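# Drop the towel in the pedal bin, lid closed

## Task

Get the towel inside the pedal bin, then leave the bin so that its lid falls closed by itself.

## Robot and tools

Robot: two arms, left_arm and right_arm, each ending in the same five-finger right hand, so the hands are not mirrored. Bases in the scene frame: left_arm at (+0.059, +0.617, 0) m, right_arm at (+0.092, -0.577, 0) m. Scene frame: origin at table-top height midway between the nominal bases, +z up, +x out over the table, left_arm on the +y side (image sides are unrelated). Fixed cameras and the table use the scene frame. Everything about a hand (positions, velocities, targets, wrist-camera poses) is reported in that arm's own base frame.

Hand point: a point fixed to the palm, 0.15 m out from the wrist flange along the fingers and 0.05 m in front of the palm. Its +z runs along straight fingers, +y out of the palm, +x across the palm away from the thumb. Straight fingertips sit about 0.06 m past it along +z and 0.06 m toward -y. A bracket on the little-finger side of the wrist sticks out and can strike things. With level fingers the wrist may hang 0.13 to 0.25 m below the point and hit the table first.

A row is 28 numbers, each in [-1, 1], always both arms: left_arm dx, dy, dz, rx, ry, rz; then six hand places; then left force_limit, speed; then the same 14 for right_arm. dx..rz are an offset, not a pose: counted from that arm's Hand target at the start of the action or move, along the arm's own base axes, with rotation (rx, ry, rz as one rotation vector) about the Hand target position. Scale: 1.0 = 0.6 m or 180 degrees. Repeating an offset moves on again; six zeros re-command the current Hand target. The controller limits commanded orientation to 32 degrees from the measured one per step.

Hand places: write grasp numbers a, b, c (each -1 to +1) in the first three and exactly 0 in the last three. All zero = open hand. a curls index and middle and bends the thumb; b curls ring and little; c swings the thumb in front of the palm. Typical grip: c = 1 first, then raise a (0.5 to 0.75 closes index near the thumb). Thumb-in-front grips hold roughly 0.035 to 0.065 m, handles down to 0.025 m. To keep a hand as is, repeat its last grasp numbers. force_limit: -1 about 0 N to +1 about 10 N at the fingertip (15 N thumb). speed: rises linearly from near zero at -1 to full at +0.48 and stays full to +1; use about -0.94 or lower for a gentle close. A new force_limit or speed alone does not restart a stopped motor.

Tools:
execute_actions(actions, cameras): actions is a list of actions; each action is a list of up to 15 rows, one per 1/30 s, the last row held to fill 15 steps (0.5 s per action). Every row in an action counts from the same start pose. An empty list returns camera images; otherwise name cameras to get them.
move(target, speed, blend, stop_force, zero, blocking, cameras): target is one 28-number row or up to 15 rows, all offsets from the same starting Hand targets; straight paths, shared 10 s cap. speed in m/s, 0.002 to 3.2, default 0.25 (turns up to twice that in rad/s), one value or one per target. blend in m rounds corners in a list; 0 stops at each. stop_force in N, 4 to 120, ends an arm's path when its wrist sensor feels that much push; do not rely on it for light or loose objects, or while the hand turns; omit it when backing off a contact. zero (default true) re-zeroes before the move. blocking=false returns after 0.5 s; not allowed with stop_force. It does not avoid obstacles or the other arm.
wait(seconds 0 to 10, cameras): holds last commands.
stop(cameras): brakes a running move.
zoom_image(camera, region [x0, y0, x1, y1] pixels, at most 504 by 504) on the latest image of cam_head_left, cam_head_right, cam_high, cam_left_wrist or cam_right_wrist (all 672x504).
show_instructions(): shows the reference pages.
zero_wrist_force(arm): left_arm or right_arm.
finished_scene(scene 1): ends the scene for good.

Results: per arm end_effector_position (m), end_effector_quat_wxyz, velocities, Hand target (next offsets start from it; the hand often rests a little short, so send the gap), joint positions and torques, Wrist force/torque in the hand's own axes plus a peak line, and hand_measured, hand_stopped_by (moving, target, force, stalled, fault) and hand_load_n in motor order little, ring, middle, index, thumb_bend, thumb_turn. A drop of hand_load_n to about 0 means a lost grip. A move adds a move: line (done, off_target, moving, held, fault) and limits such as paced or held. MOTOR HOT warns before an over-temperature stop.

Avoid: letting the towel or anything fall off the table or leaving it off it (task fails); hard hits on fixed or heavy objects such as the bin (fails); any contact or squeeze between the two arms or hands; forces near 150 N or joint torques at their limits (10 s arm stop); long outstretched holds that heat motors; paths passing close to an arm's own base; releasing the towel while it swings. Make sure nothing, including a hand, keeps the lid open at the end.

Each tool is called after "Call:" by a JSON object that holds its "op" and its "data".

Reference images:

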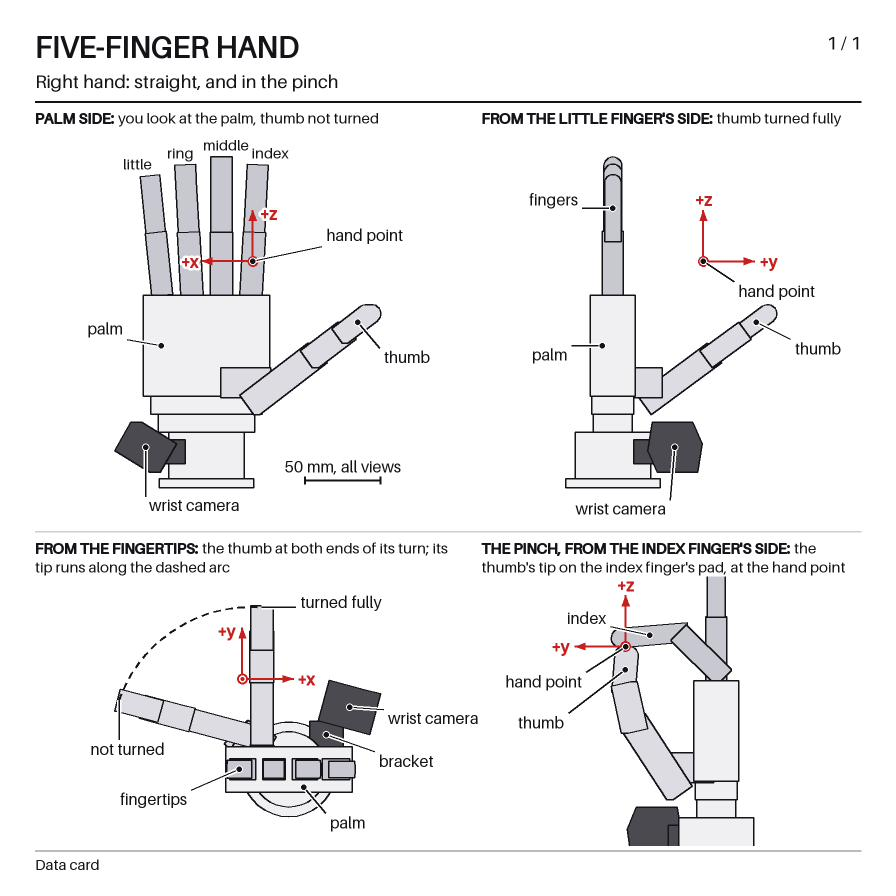

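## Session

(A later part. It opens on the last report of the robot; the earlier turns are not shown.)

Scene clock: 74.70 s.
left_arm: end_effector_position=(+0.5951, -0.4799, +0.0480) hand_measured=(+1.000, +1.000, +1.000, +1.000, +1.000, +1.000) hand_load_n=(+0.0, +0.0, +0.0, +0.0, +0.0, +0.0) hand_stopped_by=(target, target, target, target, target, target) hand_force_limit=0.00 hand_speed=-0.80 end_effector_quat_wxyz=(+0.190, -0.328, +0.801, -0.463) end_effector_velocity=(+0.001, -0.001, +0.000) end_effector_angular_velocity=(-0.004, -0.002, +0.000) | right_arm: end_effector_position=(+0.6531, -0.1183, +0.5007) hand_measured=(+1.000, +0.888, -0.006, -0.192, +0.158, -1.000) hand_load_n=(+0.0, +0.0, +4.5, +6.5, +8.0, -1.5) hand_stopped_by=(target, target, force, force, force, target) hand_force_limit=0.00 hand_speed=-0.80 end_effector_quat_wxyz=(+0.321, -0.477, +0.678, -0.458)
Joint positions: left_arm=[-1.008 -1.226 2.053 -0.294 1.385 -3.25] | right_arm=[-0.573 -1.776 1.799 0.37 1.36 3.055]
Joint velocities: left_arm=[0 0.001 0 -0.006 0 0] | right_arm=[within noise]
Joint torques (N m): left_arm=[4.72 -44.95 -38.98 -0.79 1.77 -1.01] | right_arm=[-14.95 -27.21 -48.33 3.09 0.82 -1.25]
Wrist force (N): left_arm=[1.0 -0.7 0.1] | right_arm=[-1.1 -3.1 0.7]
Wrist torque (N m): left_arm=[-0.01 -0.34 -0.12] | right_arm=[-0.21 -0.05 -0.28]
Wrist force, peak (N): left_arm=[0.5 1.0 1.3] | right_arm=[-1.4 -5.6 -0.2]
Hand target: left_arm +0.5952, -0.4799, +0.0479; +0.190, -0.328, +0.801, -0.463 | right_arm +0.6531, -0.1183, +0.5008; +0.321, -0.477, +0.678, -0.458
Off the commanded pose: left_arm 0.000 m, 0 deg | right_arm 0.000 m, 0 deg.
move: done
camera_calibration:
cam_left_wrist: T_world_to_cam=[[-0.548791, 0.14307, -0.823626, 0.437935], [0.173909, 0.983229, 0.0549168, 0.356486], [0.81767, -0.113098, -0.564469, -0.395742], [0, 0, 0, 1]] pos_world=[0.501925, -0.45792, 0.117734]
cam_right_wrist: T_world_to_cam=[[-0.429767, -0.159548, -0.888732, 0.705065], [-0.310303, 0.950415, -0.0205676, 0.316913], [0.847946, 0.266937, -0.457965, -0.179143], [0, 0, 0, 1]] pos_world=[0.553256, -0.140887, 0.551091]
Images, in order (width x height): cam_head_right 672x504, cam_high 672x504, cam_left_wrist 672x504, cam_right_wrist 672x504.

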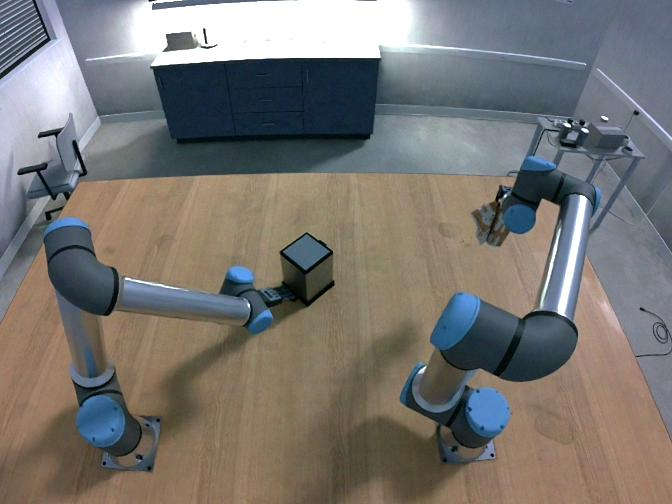

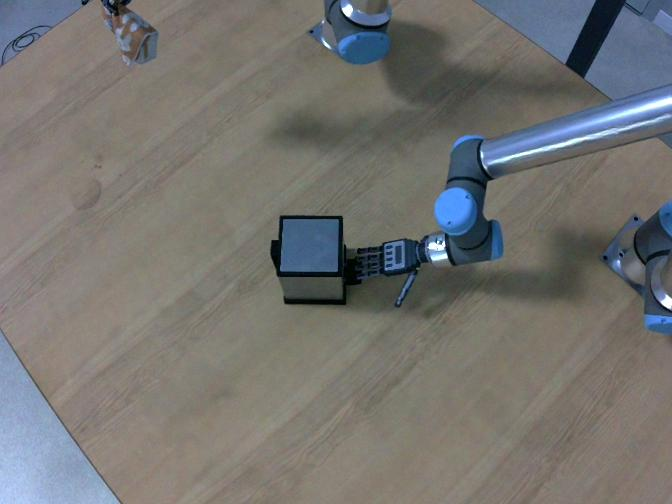

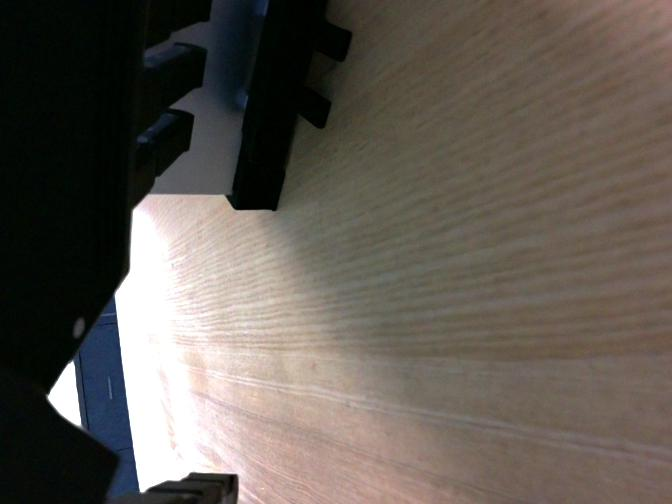

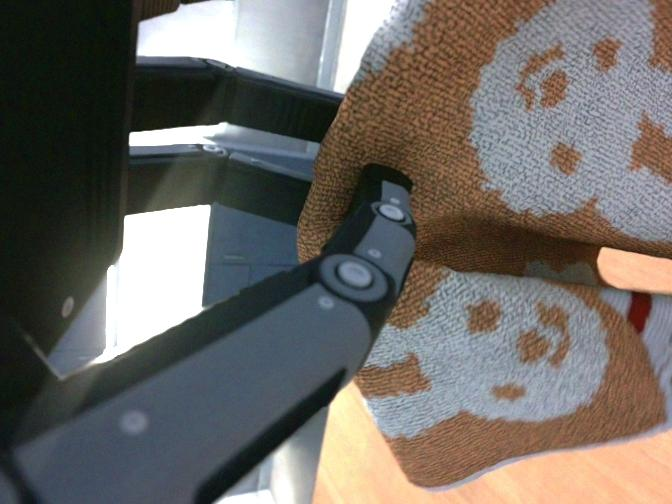

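Call:
{"op": "move", "data": {"target": [0,0,-0.0667,0,0,0, 0,0,0,0,0,0, 0,-0.8, 0,0,0,0,0,0, 0.75,0,1,0,0,0, 0,-0.8], "speed": 0.04, "stop_force": 25, "cameras": ["cam_high", "cam_head_right", "cam_left_wrist"]}}

Scene clock: 78.93 s.
left_arm: end_effector_position=(+0.5952, -0.4799, +0.0079) hand_measured=(+1.000, +1.000, +1.000, +1.000, +1.000, +1.000) hand_load_n=(+0.0, +0.0, +0.0, +0.0, +0.0, +0.0) hand_stopped_by=(target, target, target, target, target, target) hand_force_limit=0.00 hand_speed=-0.80 end_effector_quat_wxyz=(+0.190, -0.328, +0.801, -0.463) | right_arm: end_effector_position=(+0.6531, -0.1183, +0.5008) hand_measured=(+1.000, +0.888, -0.006, -0.192, +0.158, -1.000) hand_load_n=(+0.0, +0.0, +4.5, +6.5, +8.0, -1.5) hand_stopped_by=(target, target, force, force, force, target) hand_force_limit=0.00 hand_speed=-0.80 end_effector_quat_wxyz=(+0.321, -0.477, +0.678, -0.458)
Joint positions: left_arm=[-1.008 -1.17 2.071 -0.369 1.385 -3.251] | right_arm=[-0.573 -1.776 1.799 0.37 1.36 3.055]
Joint torques (N m): left_arm=[5.26 -73.82 -36.92 -1.07 1.7 1.15] | right_arm=[-9.94 -38.72 -47.26 3.08 1.49 1.12]
Wrist force (N): left_arm=[-0.1 -1.6 -1.3] | right_arm=[-1.1 -3.1 1.1]
Wrist torque (N m): left_arm=[0.08 -0.19 -0.24] | right_arm=[-0.23 -0.05 -0.28]
Wrist force, peak (N): left_arm=[0.5 -9.7 -8.9] | right_arm=[-1.4 -3.4 0.8]
Hand target: left_arm +0.5952, -0.4799, +0.0079; +0.190, -0.328, +0.801, -0.463 | right_arm +0.6531, -0.1183, +0.5008; +0.321, -0.477, +0.678, -0.458
Off the commanded pose: left_arm 0.000 m, 0 deg | right_arm 0.000 m, 0 deg.
move: done
camera_calibration:
cam_left_wrist: T_world_to_cam=[[-0.548828, 0.142854, -0.823639, 0.404882], [0.173788, 0.983261, 0.0547359, 0.358758], [0.817671, -0.113098, -0.564467, -0.418459], [0, 0, 0, 1]] pos_world=[0.502024, -0.457919, 0.0776324]
Images, in order (width x height): cam_head_right 672x504, cam_high 672x504, cam_left_wrist 672x504.

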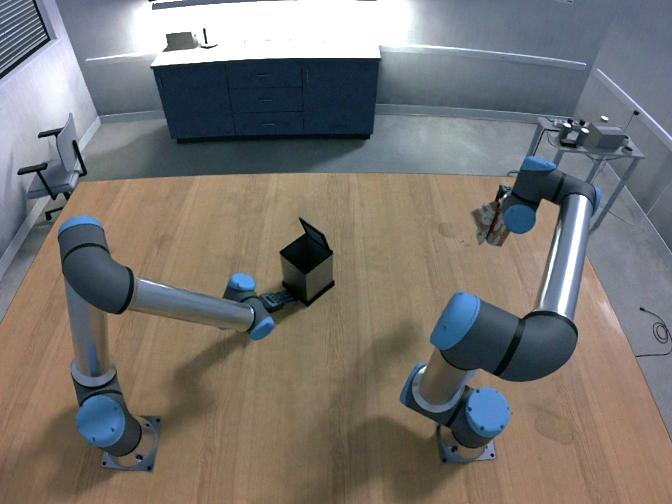

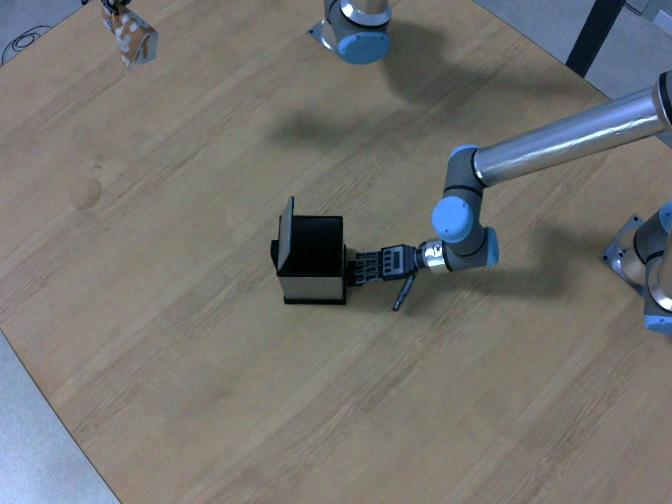

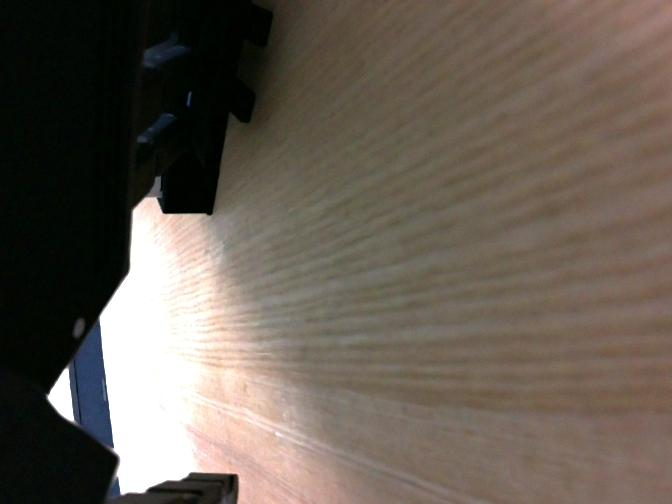

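Call:
{"op": "zoom_image", "data": {"camera": "cam_high", "region": [240, 170, 420, 320]}}

Call:
{"op": "zoom_image", "data": {"camera": "cam_head_right", "region": [220, 200, 380, 330]}}

Scaled by 2.800 from the camera's 672x504 image, which has a finer 960x720 frame.

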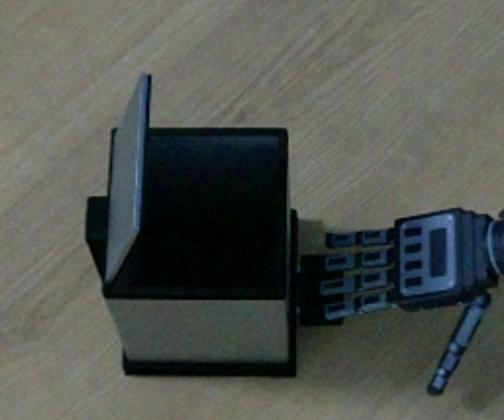

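Scaled by 3.150 from the camera's 672x504 image, which has a finer 960x720 frame.

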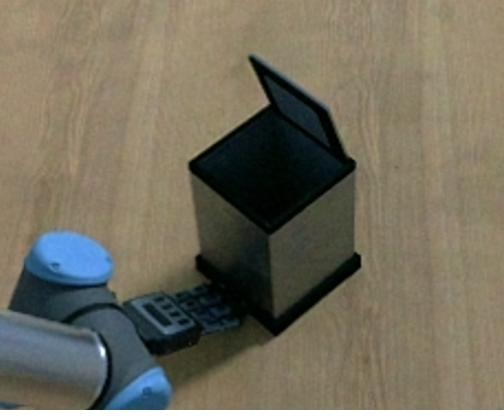

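Call:
{"op": "move", "data": {"target": [0,0,-0.0167,0,0,0, 0,0,0,0,0,0, 0,-0.8, 0,0,0,0,0,0, 0.75,0,1,0,0,0, 0,-0.8], "speed": 0.03, "stop_force": 15, "cameras": ["cam_high", "cam_head_right"]}}

Call:
{"op": "zoom_image", "data": {"camera": "cam_high", "region": [240, 170, 420, 320]}}

Call:
{"op": "zoom_image", "data": {"camera": "cam_head_right", "region": [220, 200, 380, 330]}}

Scene clock: 82.70 s.
left_arm: end_effector_position=(+0.5954, -0.4802, +0.0057) hand_measured=(+1.000, +1.000, +1.000, +1.000, +1.000, +1.000) hand_load_n=(+0.0, +0.0, +1.5, +0.0, +0.0, +0.0) hand_stopped_by=(target, target, target, target, target, target) hand_force_limit=0.00 hand_speed=-0.80 end_effector_quat_wxyz=(+0.190, -0.328, +0.801, -0.463) | right_arm: end_effector_position=(+0.6531, -0.1183, +0.5008) hand_measured=(+1.000, +0.888, -0.006, -0.192, +0.158, -1.000) hand_load_n=(+0.0, +0.0, +4.5, +6.5, +8.0, -1.5) hand_stopped_by=(target, target, force, force, force, target) hand_force_limit=0.00 hand_speed=-0.80 end_effector_quat_wxyz=(+0.321, -0.477, +0.678, -0.458)
Joint positions: left_arm=[-1.008 -1.166 2.071 -0.373 1.385 -3.251] | right_arm=[-0.573 -1.776 1.799 0.37 1.36 3.055]
Joint torques (N m): left_arm=[1.86 -34.2 -33.02 0.51 1.29 1.89] | right_arm=[-5.37 -40.42 -47.54 3.03 1.37 1.12]
Wrist force (N): left_arm=[1.2 -10.8 -14.3] | right_arm=[-1.2 -3.1 0.8]
Wrist torque (N m): left_arm=[1.46 0.17 -0.34] | right_arm=[-0.22 -0.03 -0.29]
Wrist force, peak (N): left_arm=[1.8 -17.0 -24.0] | right_arm=[-1.3 -3.2 1.1]
Hand target: left_arm +0.5954, -0.4802, +0.0057; +0.190, -0.328, +0.801, -0.463 (not the last commanded pose) | right_arm +0.6531, -0.1183, +0.5008; +0.321, -0.477, +0.678, -0.458
Off the commanded pose: left_arm 0.008 m, 0 deg | right_arm 0.000 m, 0 deg.
move: contact (left_arm)
Images, in order (width x height): cam_head_right 672x504, cam_high 672x504.

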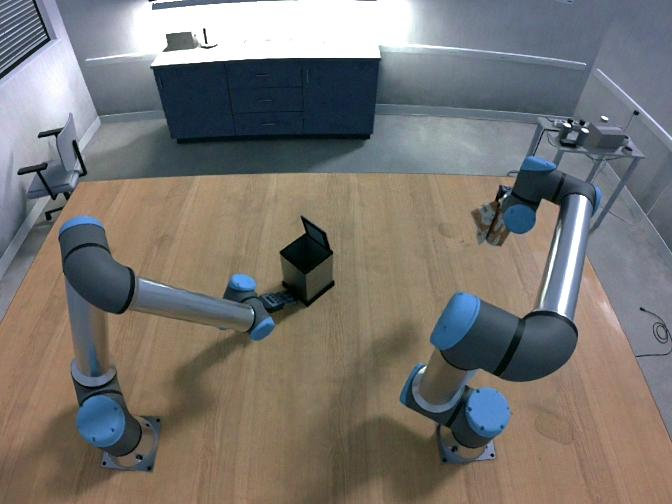

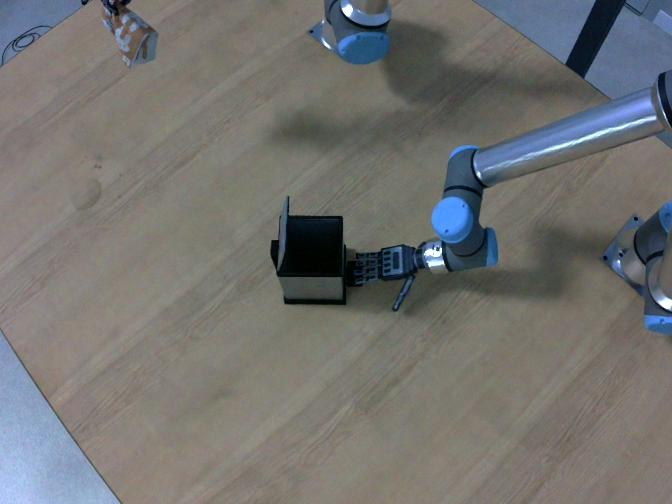

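Scaled by 2.800 from the camera's 672x504 image, which has a finer 960x720 frame.

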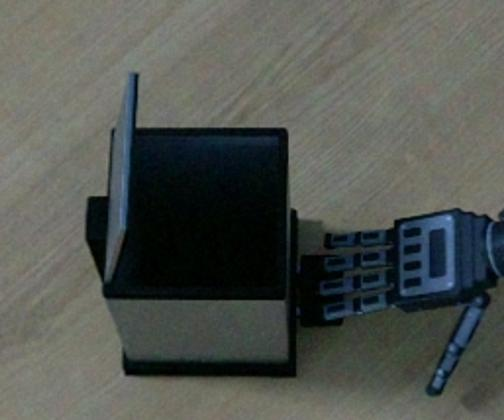

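Scaled by 3.150 from the camera's 672x504 image, which has a finer 960x720 frame.

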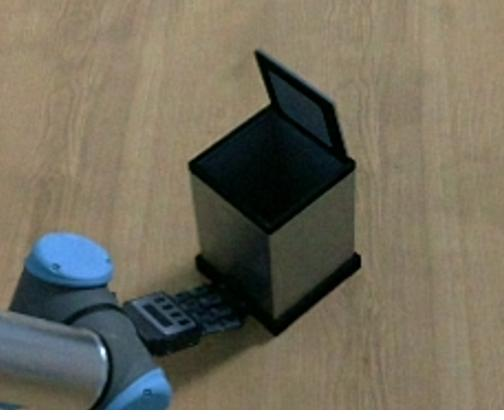

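Call:
{"op": "move", "data": {"target": [0,0,0.0015,0,0,0, 0,0,0,0,0,0, 0,-0.8, -0.358,0.822,0.02,-0.0164,0.0746,0.3564, 0.75,0,1,0,0,0, 0,-0.8], "speed": 0.45, "cameras": ["cam_high", "cam_head_right", "cam_right_wrist"]}}

Scene clock: 94.00 s.
left_arm: end_effector_position=(+0.5954, -0.4802, +0.0066) hand_measured=(+1.000, +1.000, +1.000, +1.000, +1.000, +1.000) hand_load_n=(+0.0, +0.0, +0.5, +0.0, +0.0, -0.5) hand_stopped_by=(target, target, target, target, target, target) hand_force_limit=0.00 hand_speed=-0.80 end_effector_quat_wxyz=(+0.190, -0.328, +0.801, -0.463) | right_arm: end_effector_position=(+0.4383, +0.3748, +0.5128) hand_measured=(+1.000, +0.888, -0.006, -0.192, +0.158, -1.000) hand_load_n=(+0.0, +0.0, +4.5, +6.5, +8.0, -1.0) hand_stopped_by=(target, target, force, force, force, target) hand_force_limit=0.00 hand_speed=-0.80 end_effector_quat_wxyz=(-0.426, +0.819, -0.342, +0.178)
Joint positions: left_arm=[-1.008 -1.167 2.071 -0.372 1.385 -3.251] | right_arm=[0.144 -1.793 1.744 0.765 1.064 2.741]
Joint torques (N m): left_arm=[3.58 -68.8 -35.04 3.81 1.01 1.63] | right_arm=[13.75 -15.02 -41.27 -2.67 -1.65 -2.05]
Wrist force (N): left_arm=[1.0 -4.8 -5.0] | right_arm=[-0.8 -1.9 0.6]
Wrist torque (N m): left_arm=[0.51 0.03 -0.25] | right_arm=[-0.10 -0.05 -0.03]
Wrist force, peak (N): left_arm=[1.3 -11.1 -15.2] | right_arm=[-3.4 -3.1 1.8]
Hand target: left_arm +0.5954, -0.4802, +0.0066; +0.190, -0.328, +0.801, -0.463 | right_arm +0.4383, +0.3749, +0.5128; -0.426, +0.819, -0.342, +0.178
Off the commanded pose: left_arm 0.000 m, 0 deg | right_arm 0.000 m, 0 deg.
move: done
camera_calibration:
cam_right_wrist: T_world_to_cam=[[-0.177971, -0.591003, -0.786792, 0.701178], [-0.98328, 0.138126, 0.118663, 0.309774], [0.0385464, 0.794756, -0.605704, 0.109594], [0, 0, 0, 1]] pos_world=[0.42516, 0.28451, 0.581305]
Images, in order (width x height): cam_head_right 672x504, cam_high 672x504, cam_right_wrist 672x504.

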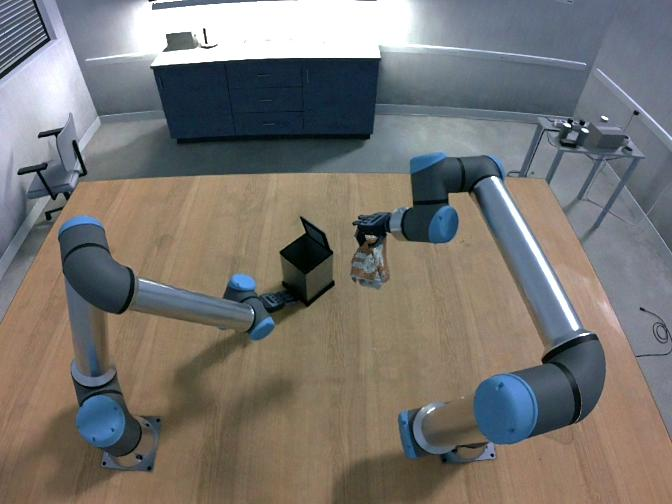

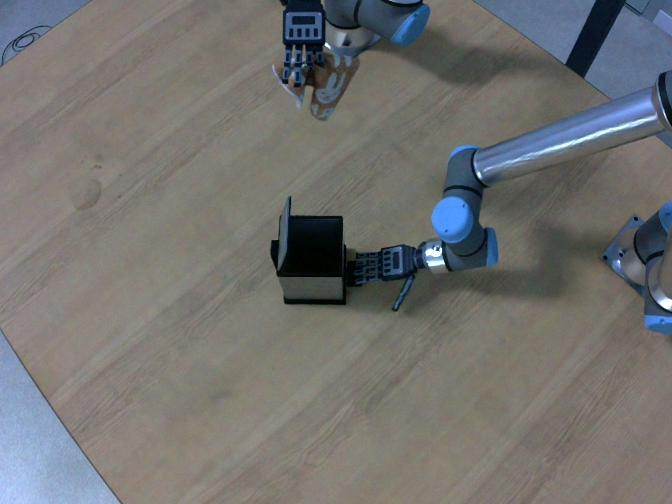

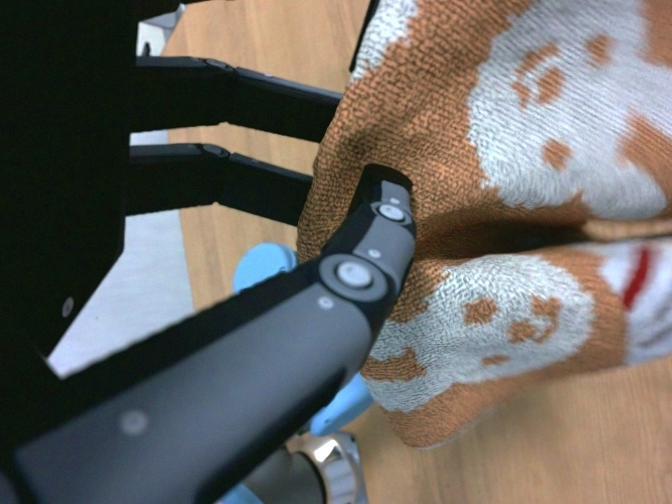

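Call:
{"op": "zoom_image", "data": {"camera": "cam_high", "region": [240, 0, 400, 130]}}

Call:
{"op": "zoom_image", "data": {"camera": "cam_head_right", "region": [320, 190, 460, 310]}}

Scaled by 3.150 from the camera's 672x504 image, which has a finer 960x720 frame.

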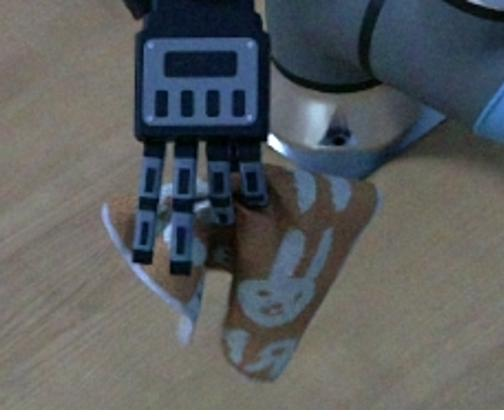

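Scaled by 3.600 from the camera's 672x504 image, which has a finer 960x720 frame.

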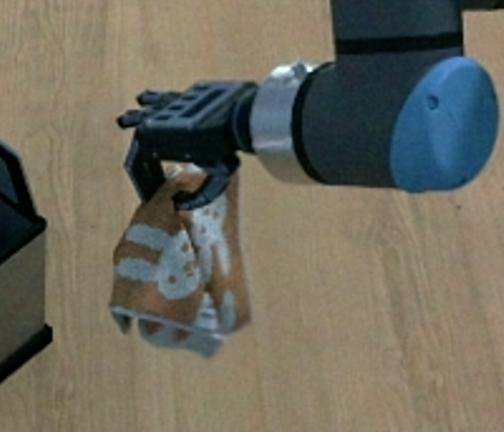

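Call:
{"op": "move", "data": {"target": [0,0,0,0,0,0, 0,0,0,0,0,0, 0,-0.8, 0.3468,0.3533,0,0.0507,-0.0514,0, 0.75,0,1,0,0,0, 0,-0.8], "speed": 0.3, "cameras": ["cam_high", "cam_head_right", "cam_right_wrist"]}}

Call:
{"op": "zoom_image", "data": {"camera": "cam_high", "region": [220, 120, 420, 310]}}

Call:
{"op": "zoom_image", "data": {"camera": "cam_head_right", "region": [220, 160, 400, 320]}}

Scene clock: 103.13 s.
left_arm: end_effector_position=(+0.5954, -0.4802, +0.0066) hand_measured=(+1.000, +1.000, +1.000, +1.000, +1.000, +1.000) hand_load_n=(+0.0, +0.0, +0.5, +0.0, +0.0, -0.5) hand_stopped_by=(target, target, target, target, target, target) hand_force_limit=0.00 hand_speed=-0.80 end_effector_quat_wxyz=(+0.190, -0.328, +0.801, -0.463) | right_arm: end_effector_position=(+0.6462, +0.5868, +0.5128) hand_measured=(+1.000, +0.888, -0.006, -0.192, +0.158, -1.000) hand_load_n=(+0.0, +0.0, +4.5, +6.5, +8.0, -1.5) hand_stopped_by=(target, target, force, force, force, target) hand_force_limit=0.00 hand_speed=-0.80 end_effector_quat_wxyz=(-0.516, +0.765, -0.320, +0.216)
Joint positions: left_arm=[-1.008 -1.167 2.071 -0.372 1.385 -3.251] | right_arm=[0.405 -1.402 1.412 0.4 1.225 2.995]
Joint torques (N m): left_arm=[3.73 -68.59 -35.44 0.47 0.81 1.37] | right_arm=[-1.28 -49.95 -47.7 -2.7 -0.58 0.22]
Wrist force (N): left_arm=[1.2 -4.6 -4.7] | right_arm=[-1.5 -2.7 0.8]
Wrist torque (N m): left_arm=[0.53 -0.01 -0.23] | right_arm=[-0.20 0.01 -0.30]
Wrist force, peak (N): left_arm=[1.0 -5.7 -5.2] | right_arm=[-1.7 -3.2 3.2]
Hand target: left_arm +0.5954, -0.4802, +0.0066; +0.190, -0.328, +0.801, -0.463 | right_arm +0.6464, +0.5869, +0.5128; -0.516, +0.765, -0.320, +0.216
Off the commanded pose: left_arm 0.000 m, 0 deg | right_arm 0.000 m, 0 deg.
move: done
camera_calibration:
cam_right_wrist: T_world_to_cam=[[-0.0421332, -0.45716, -0.888386, 0.749244], [-0.991301, 0.130095, -0.0199322, 0.565917], [0.124687, 0.879818, -0.458664, -0.247911], [0, 0, 0, 1]] pos_world=[0.623473, 0.487018, 0.56319]
Images, in order (width x height): cam_head_right 672x504, cam_high 672x504, cam_right_wrist 672x504.

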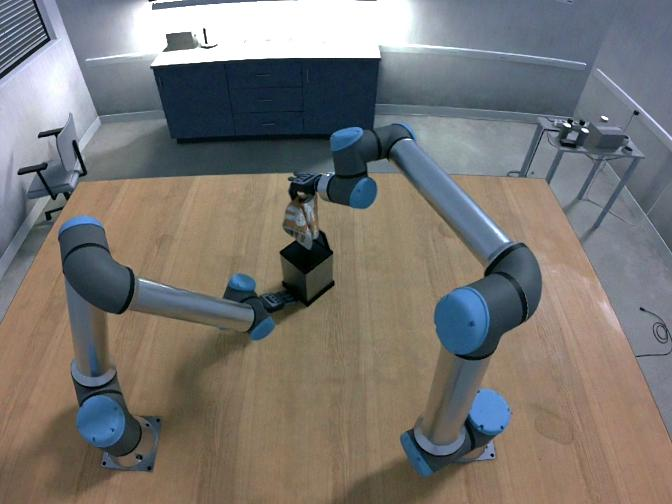

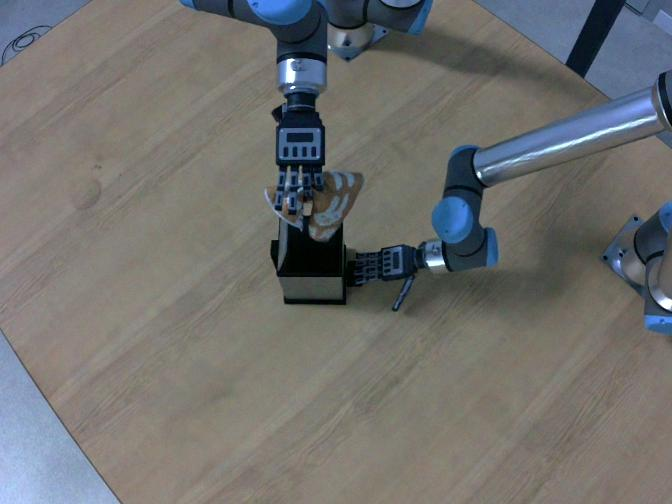

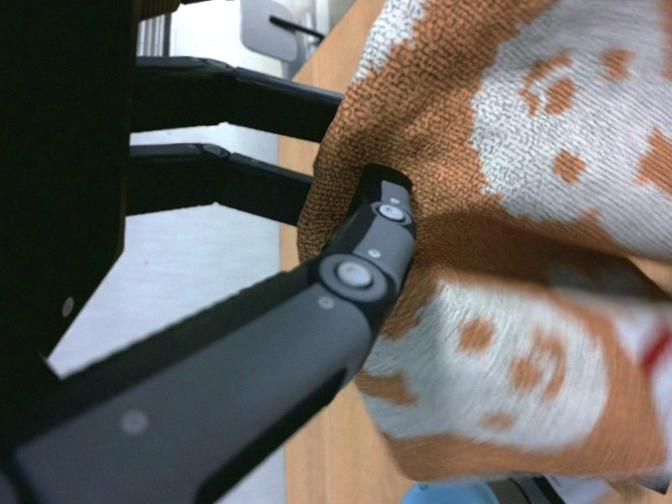

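Scaled by 2.520 from the camera's 672x504 image, which has a finer 960x720 frame.

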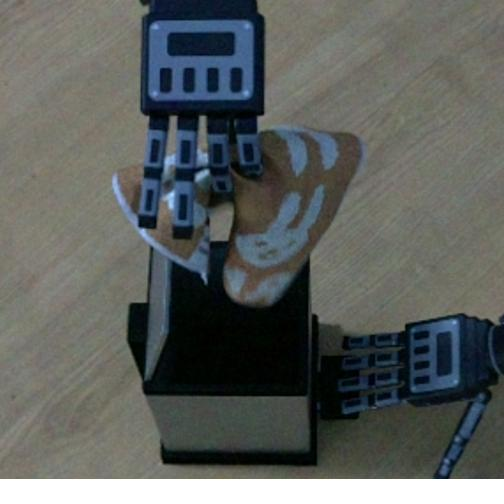

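Scaled by 2.800 from the camera's 672x504 image, which has a finer 960x720 frame.

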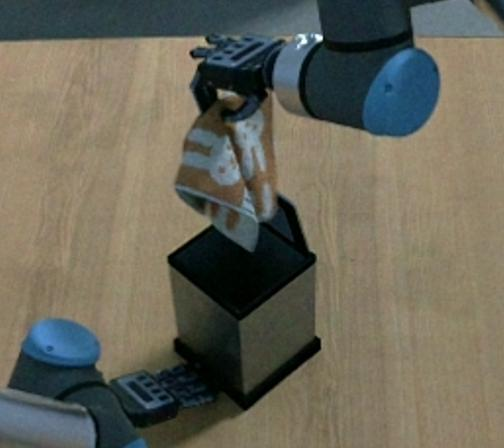

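Call:
{"op": "zoom_image", "data": {"camera": "cam_high", "region": [255, 155, 375, 265]}}

Call:
{"op": "wait", "data": {"seconds": 0.1, "cameras": ["cam_head_left", "cam_head_right", "cam_left_wrist"]}}

Call:
{"op": "zoom_image", "data": {"camera": "cam_head_left", "region": [260, 165, 360, 265]}}

Call:
{"op": "zoom_image", "data": {"camera": "cam_head_right", "region": [260, 165, 360, 265]}}

Scaled by 4.200 from the camera's 672x504 image, which has a finer 960x720 frame.

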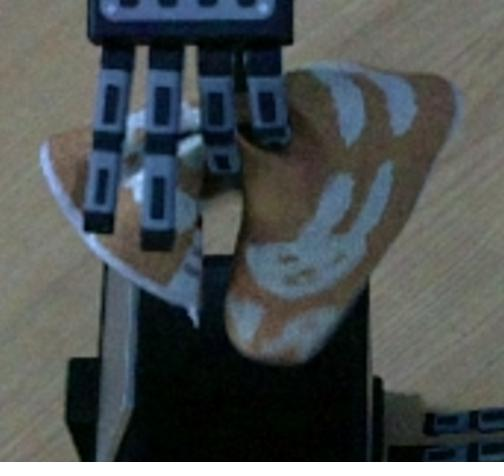

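Scene clock: 108.50 s.
left_arm: end_effector_position=(+0.5954, -0.4802, +0.0066) hand_measured=(+1.000, +1.000, +1.000, +1.000, +1.000, +1.000) hand_load_n=(+0.0, +0.0, +0.5, +0.0, +0.0, -0.5) hand_stopped_by=(target, target, target, target, target, target) hand_force_limit=0.00 hand_speed=-0.80 end_effector_quat_wxyz=(+0.190, -0.328, +0.801, -0.463) | right_arm: end_effector_position=(+0.6464, +0.5869, +0.5128) hand_measured=(+1.000, +0.888, -0.006, -0.192, +0.158, -1.000) hand_load_n=(+0.0, +0.0, +4.0, +6.5, +8.0, -1.5) hand_stopped_by=(target, target, force, force, force, target) hand_force_limit=0.00 hand_speed=-0.80 end_effector_quat_wxyz=(-0.516, +0.765, -0.320, +0.216)
Joint positions: left_arm=[-1.008 -1.167 2.071 -0.372 1.385 -3.251] | right_arm=[0.405 -1.401 1.412 0.4 1.225 2.995]
Joint torques (N m): left_arm=[3.49 -68.83 -34.7 0.48 0.67 1.36] | right_arm=[-15.97 -51.91 -47.92 -3.07 1.69 1.3]
Wrist force (N): left_arm=[1.1 -5.4 -5.1] | right_arm=[-1.1 -2.4 0.7]
Wrist torque (N m): left_arm=[0.47 0.00 -0.25] | right_arm=[-0.13 -0.04 -0.27]
Wrist force, peak (N): left_arm=[0.8 -5.7 -5.2] | right_arm=[-2.0 -2.8 0.9]
Hand target: left_arm +0.5954, -0.4802, +0.0066; +0.190, -0.328, +0.801, -0.463 | right_arm +0.6464, +0.5869, +0.5128; -0.516, +0.765, -0.320, +0.216
Off the commanded pose: left_arm 0.000 m, 0 deg | right_arm 0.000 m, 0 deg.
wait: 0.10 s; at rest from the start
camera_calibration:
cam_left_wrist: T_world_to_cam=[[-0.548556, 0.142487, -0.823883, 0.403524], [0.173809, 0.98328, 0.0543289, 0.359042], [0.817849, -0.113396, -0.56415, -0.419604], [0, 0, 0, 1]] pos_world=[0.502123, -0.458117, 0.0762307]
Images, in order (width x height): cam_head_left 672x504, cam_head_right 672x504, cam_left_wrist 672x504.

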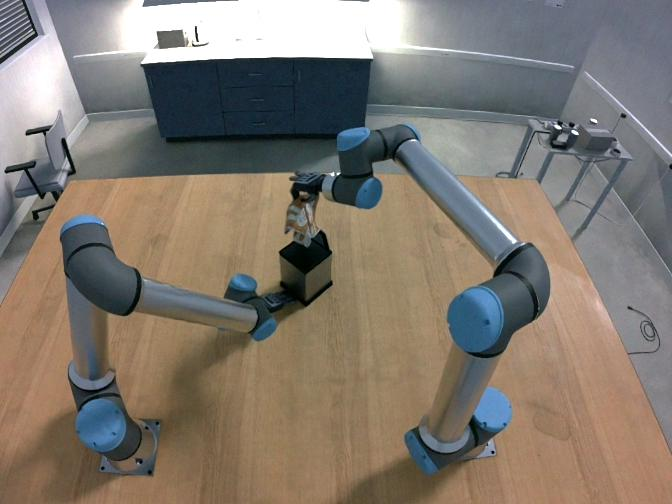

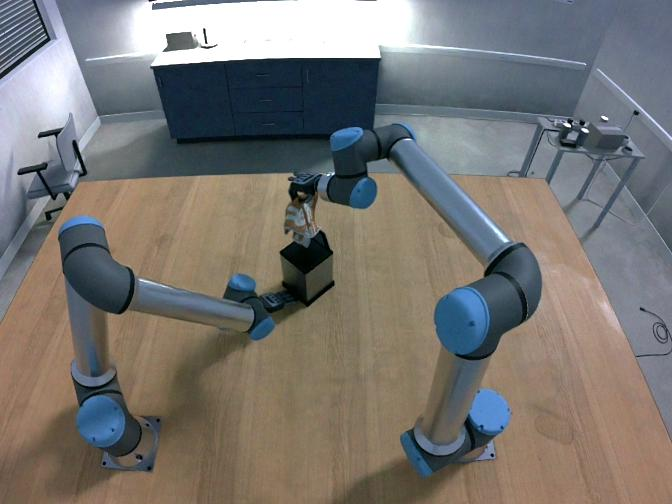

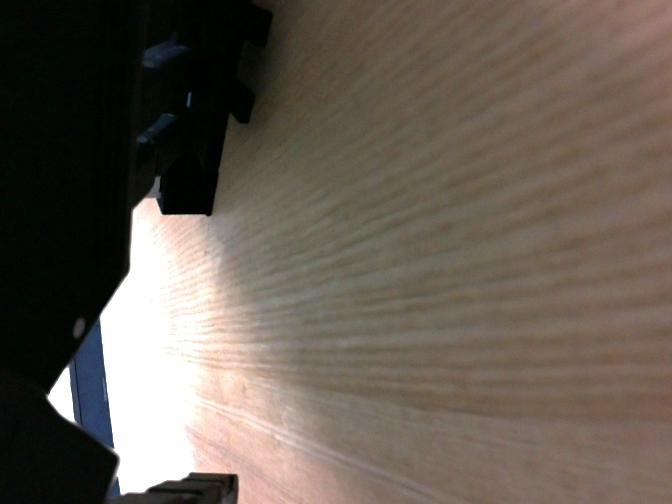

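Scaled by 5.040 from the camera's 672x504 image, which has a finer 960x720 frame.

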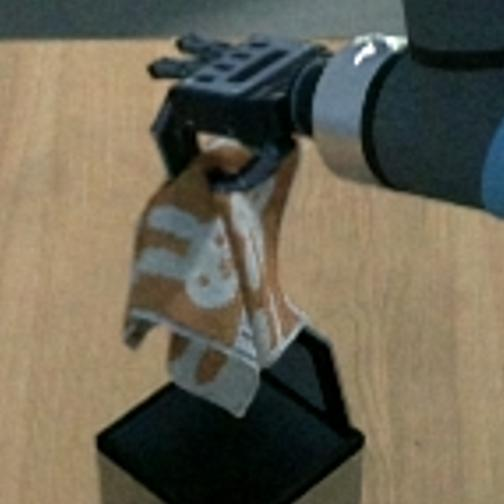

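Scaled by 5.040 from the camera's 672x504 image, which has a finer 960x720 frame.

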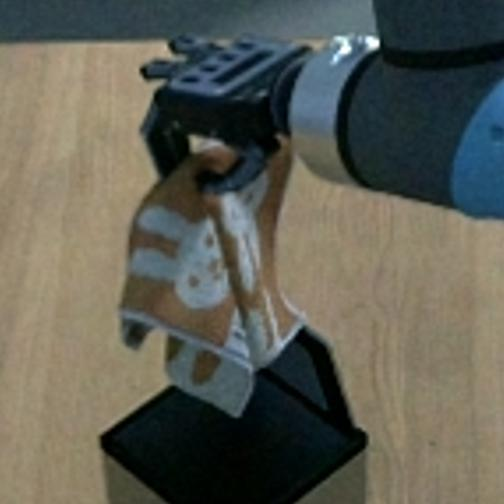

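Call:
{"op": "move", "data": {"target": [0,0,0,0,0,0, 0,0,0,0,0,0, 0,-0.8, 0.0112,-0.071,-0.063,-0.4149,0.0029,0.4349, 0.75,0,1,0,0,0, 0,-0.8], "speed": 0.5, "cameras": ["all"]}}

Call:
{"op": "zoom_image", "data": {"camera": "cam_high", "region": [240, 145, 380, 310]}}

Call:
{"op": "zoom_image", "data": {"camera": "cam_head_right", "region": [250, 165, 370, 310]}}

Call:
{"op": "zoom_image", "data": {"camera": "cam_head_left", "region": [250, 165, 370, 310]}}

Scene clock: 130.60 s.
left_arm: end_effector_position=(+0.5954, -0.4802, +0.0066) hand_measured=(+1.000, +1.000, +1.000, +1.000, +1.000, +1.000) hand_load_n=(+0.0, -0.5, +1.0, +0.0, +0.0, +0.0) hand_stopped_by=(target, target, target, target, target, target) hand_force_limit=0.00 hand_speed=-0.80 end_effector_quat_wxyz=(+0.190, -0.328, +0.801, -0.463) | right_arm: end_effector_position=(+0.6530, +0.5443, +0.4751) hand_measured=(+1.000, +0.888, -0.006, -0.192, +0.158, -1.000) hand_load_n=(+0.0, +0.0, +4.5, +6.5, +8.0, -1.5) hand_stopped_by=(target, target, force, force, force, target) hand_force_limit=0.00 hand_speed=-0.80 end_effector_quat_wxyz=(+0.000, +0.925, +0.379, +0.000) end_effector_velocity=(+0.001, -0.001, +0.000) end_effector_angular_velocity=(-0.003, -0.002, +0.005)
Joint positions: left_arm=[-1.008 -1.167 2.071 -0.372 1.385 -3.251] | right_arm=[0.567 -0.814 0.609 1.775 1.571 1.359]
Joint velocities: left_arm=[within noise] | right_arm=[0 0 0.001 0 0.003 -0.005]
Joint torques (N m): left_arm=[5.65 -68.88 -32.97 0.83 0.47 1.24] | right_arm=[-6.67 -100.79 -29.29 0.23 1.39 -2.23]
Wrist force (N): left_arm=[1.1 -4.8 -4.2] | right_arm=[-0.9 -0.1 0.2]
Wrist torque (N m): left_arm=[0.47 -0.02 -0.24] | right_arm=[0.07 0.06 0.13]
Wrist force, peak (N): left_arm=[1.3 -5.7 -4.9] | right_arm=[-1.6 -3.2 1.4]
Hand target: left_arm +0.5954, -0.4802, +0.0066; +0.190, -0.328, +0.801, -0.463 | right_arm +0.6531, +0.5443, +0.4750; +0.000, +0.925, +0.379, +0.000
Off the commanded pose: left_arm 0.000 m, 0 deg | right_arm 0.000 m, 0 deg.
move: done
camera_calibration:
cam_left_wrist: T_world_to_cam=[[-0.548556, 0.142487, -0.823883, 0.403524], [0.173809, 0.98328, 0.0543289, 0.359042], [0.817849, -0.113396, -0.56415, -0.419604], [0, 0, 0, 1]] pos_world=[0.502123, -0.458117, 0.0762307]
cam_right_wrist: T_world_to_cam=[[0.881129, -0.472814, -0.00768918, -0.316158], [-0.387335, -0.730968, 0.561834, 0.375347], [-0.271263, -0.492069, -0.827215, 0.951722], [0, 0, 0, 1]] pos_world=[0.682128, 0.593196, 0.573965]

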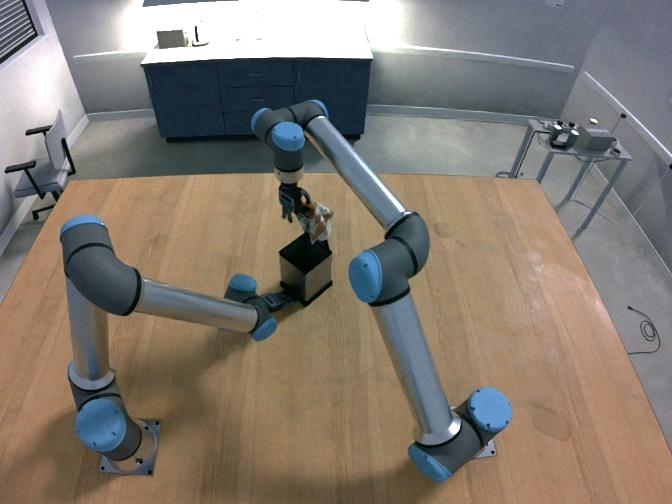

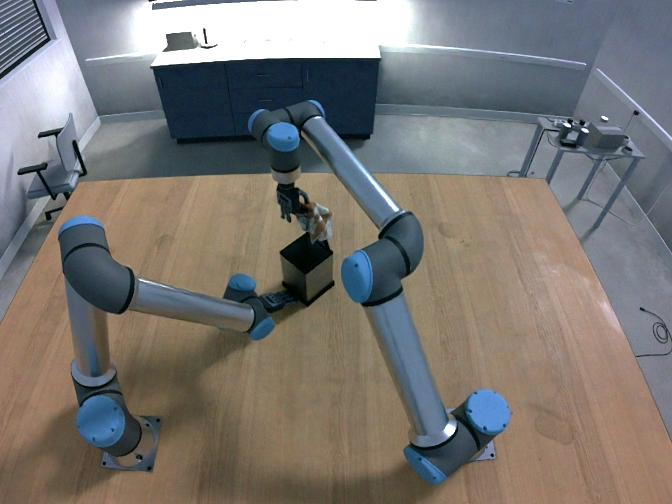

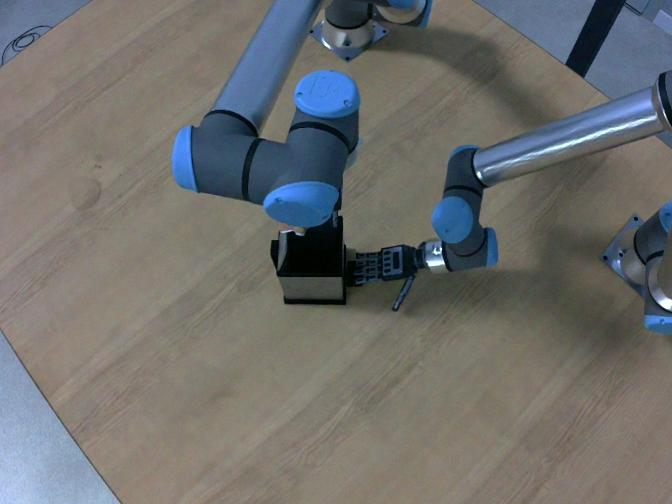

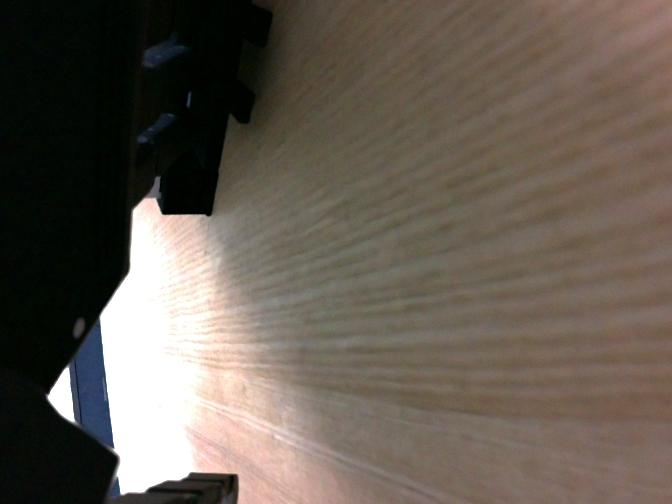

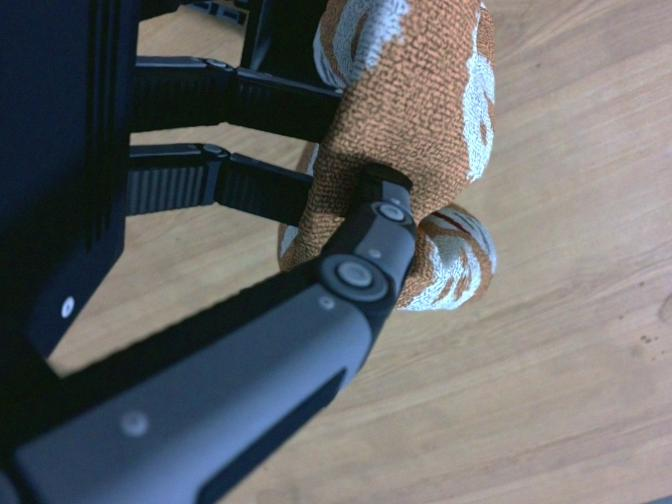

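Scaled by 3.055 from the camera's 672x504 image, which has a finer 960x720 frame.

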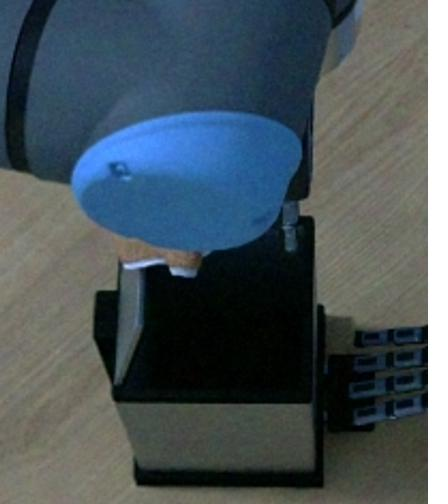

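Scaled by 3.476 from the camera's 672x504 image, which has a finer 960x720 frame.

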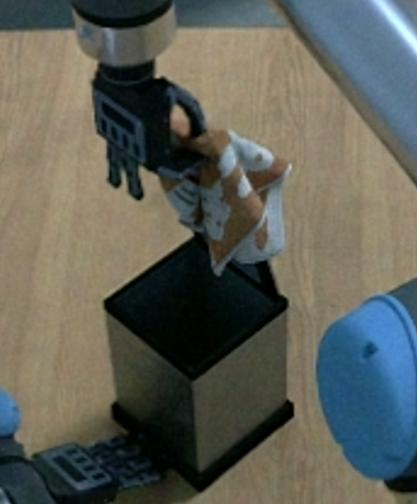

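Scaled by 3.476 from the camera's 672x504 image, which has a finer 960x720 frame.

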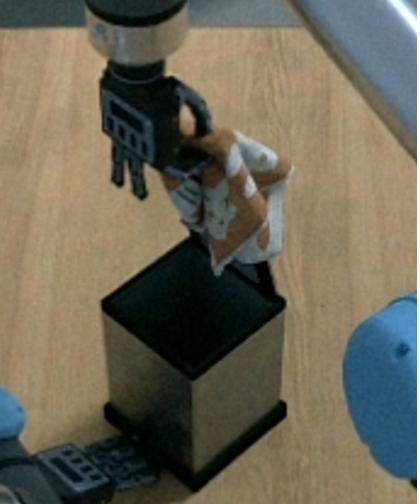

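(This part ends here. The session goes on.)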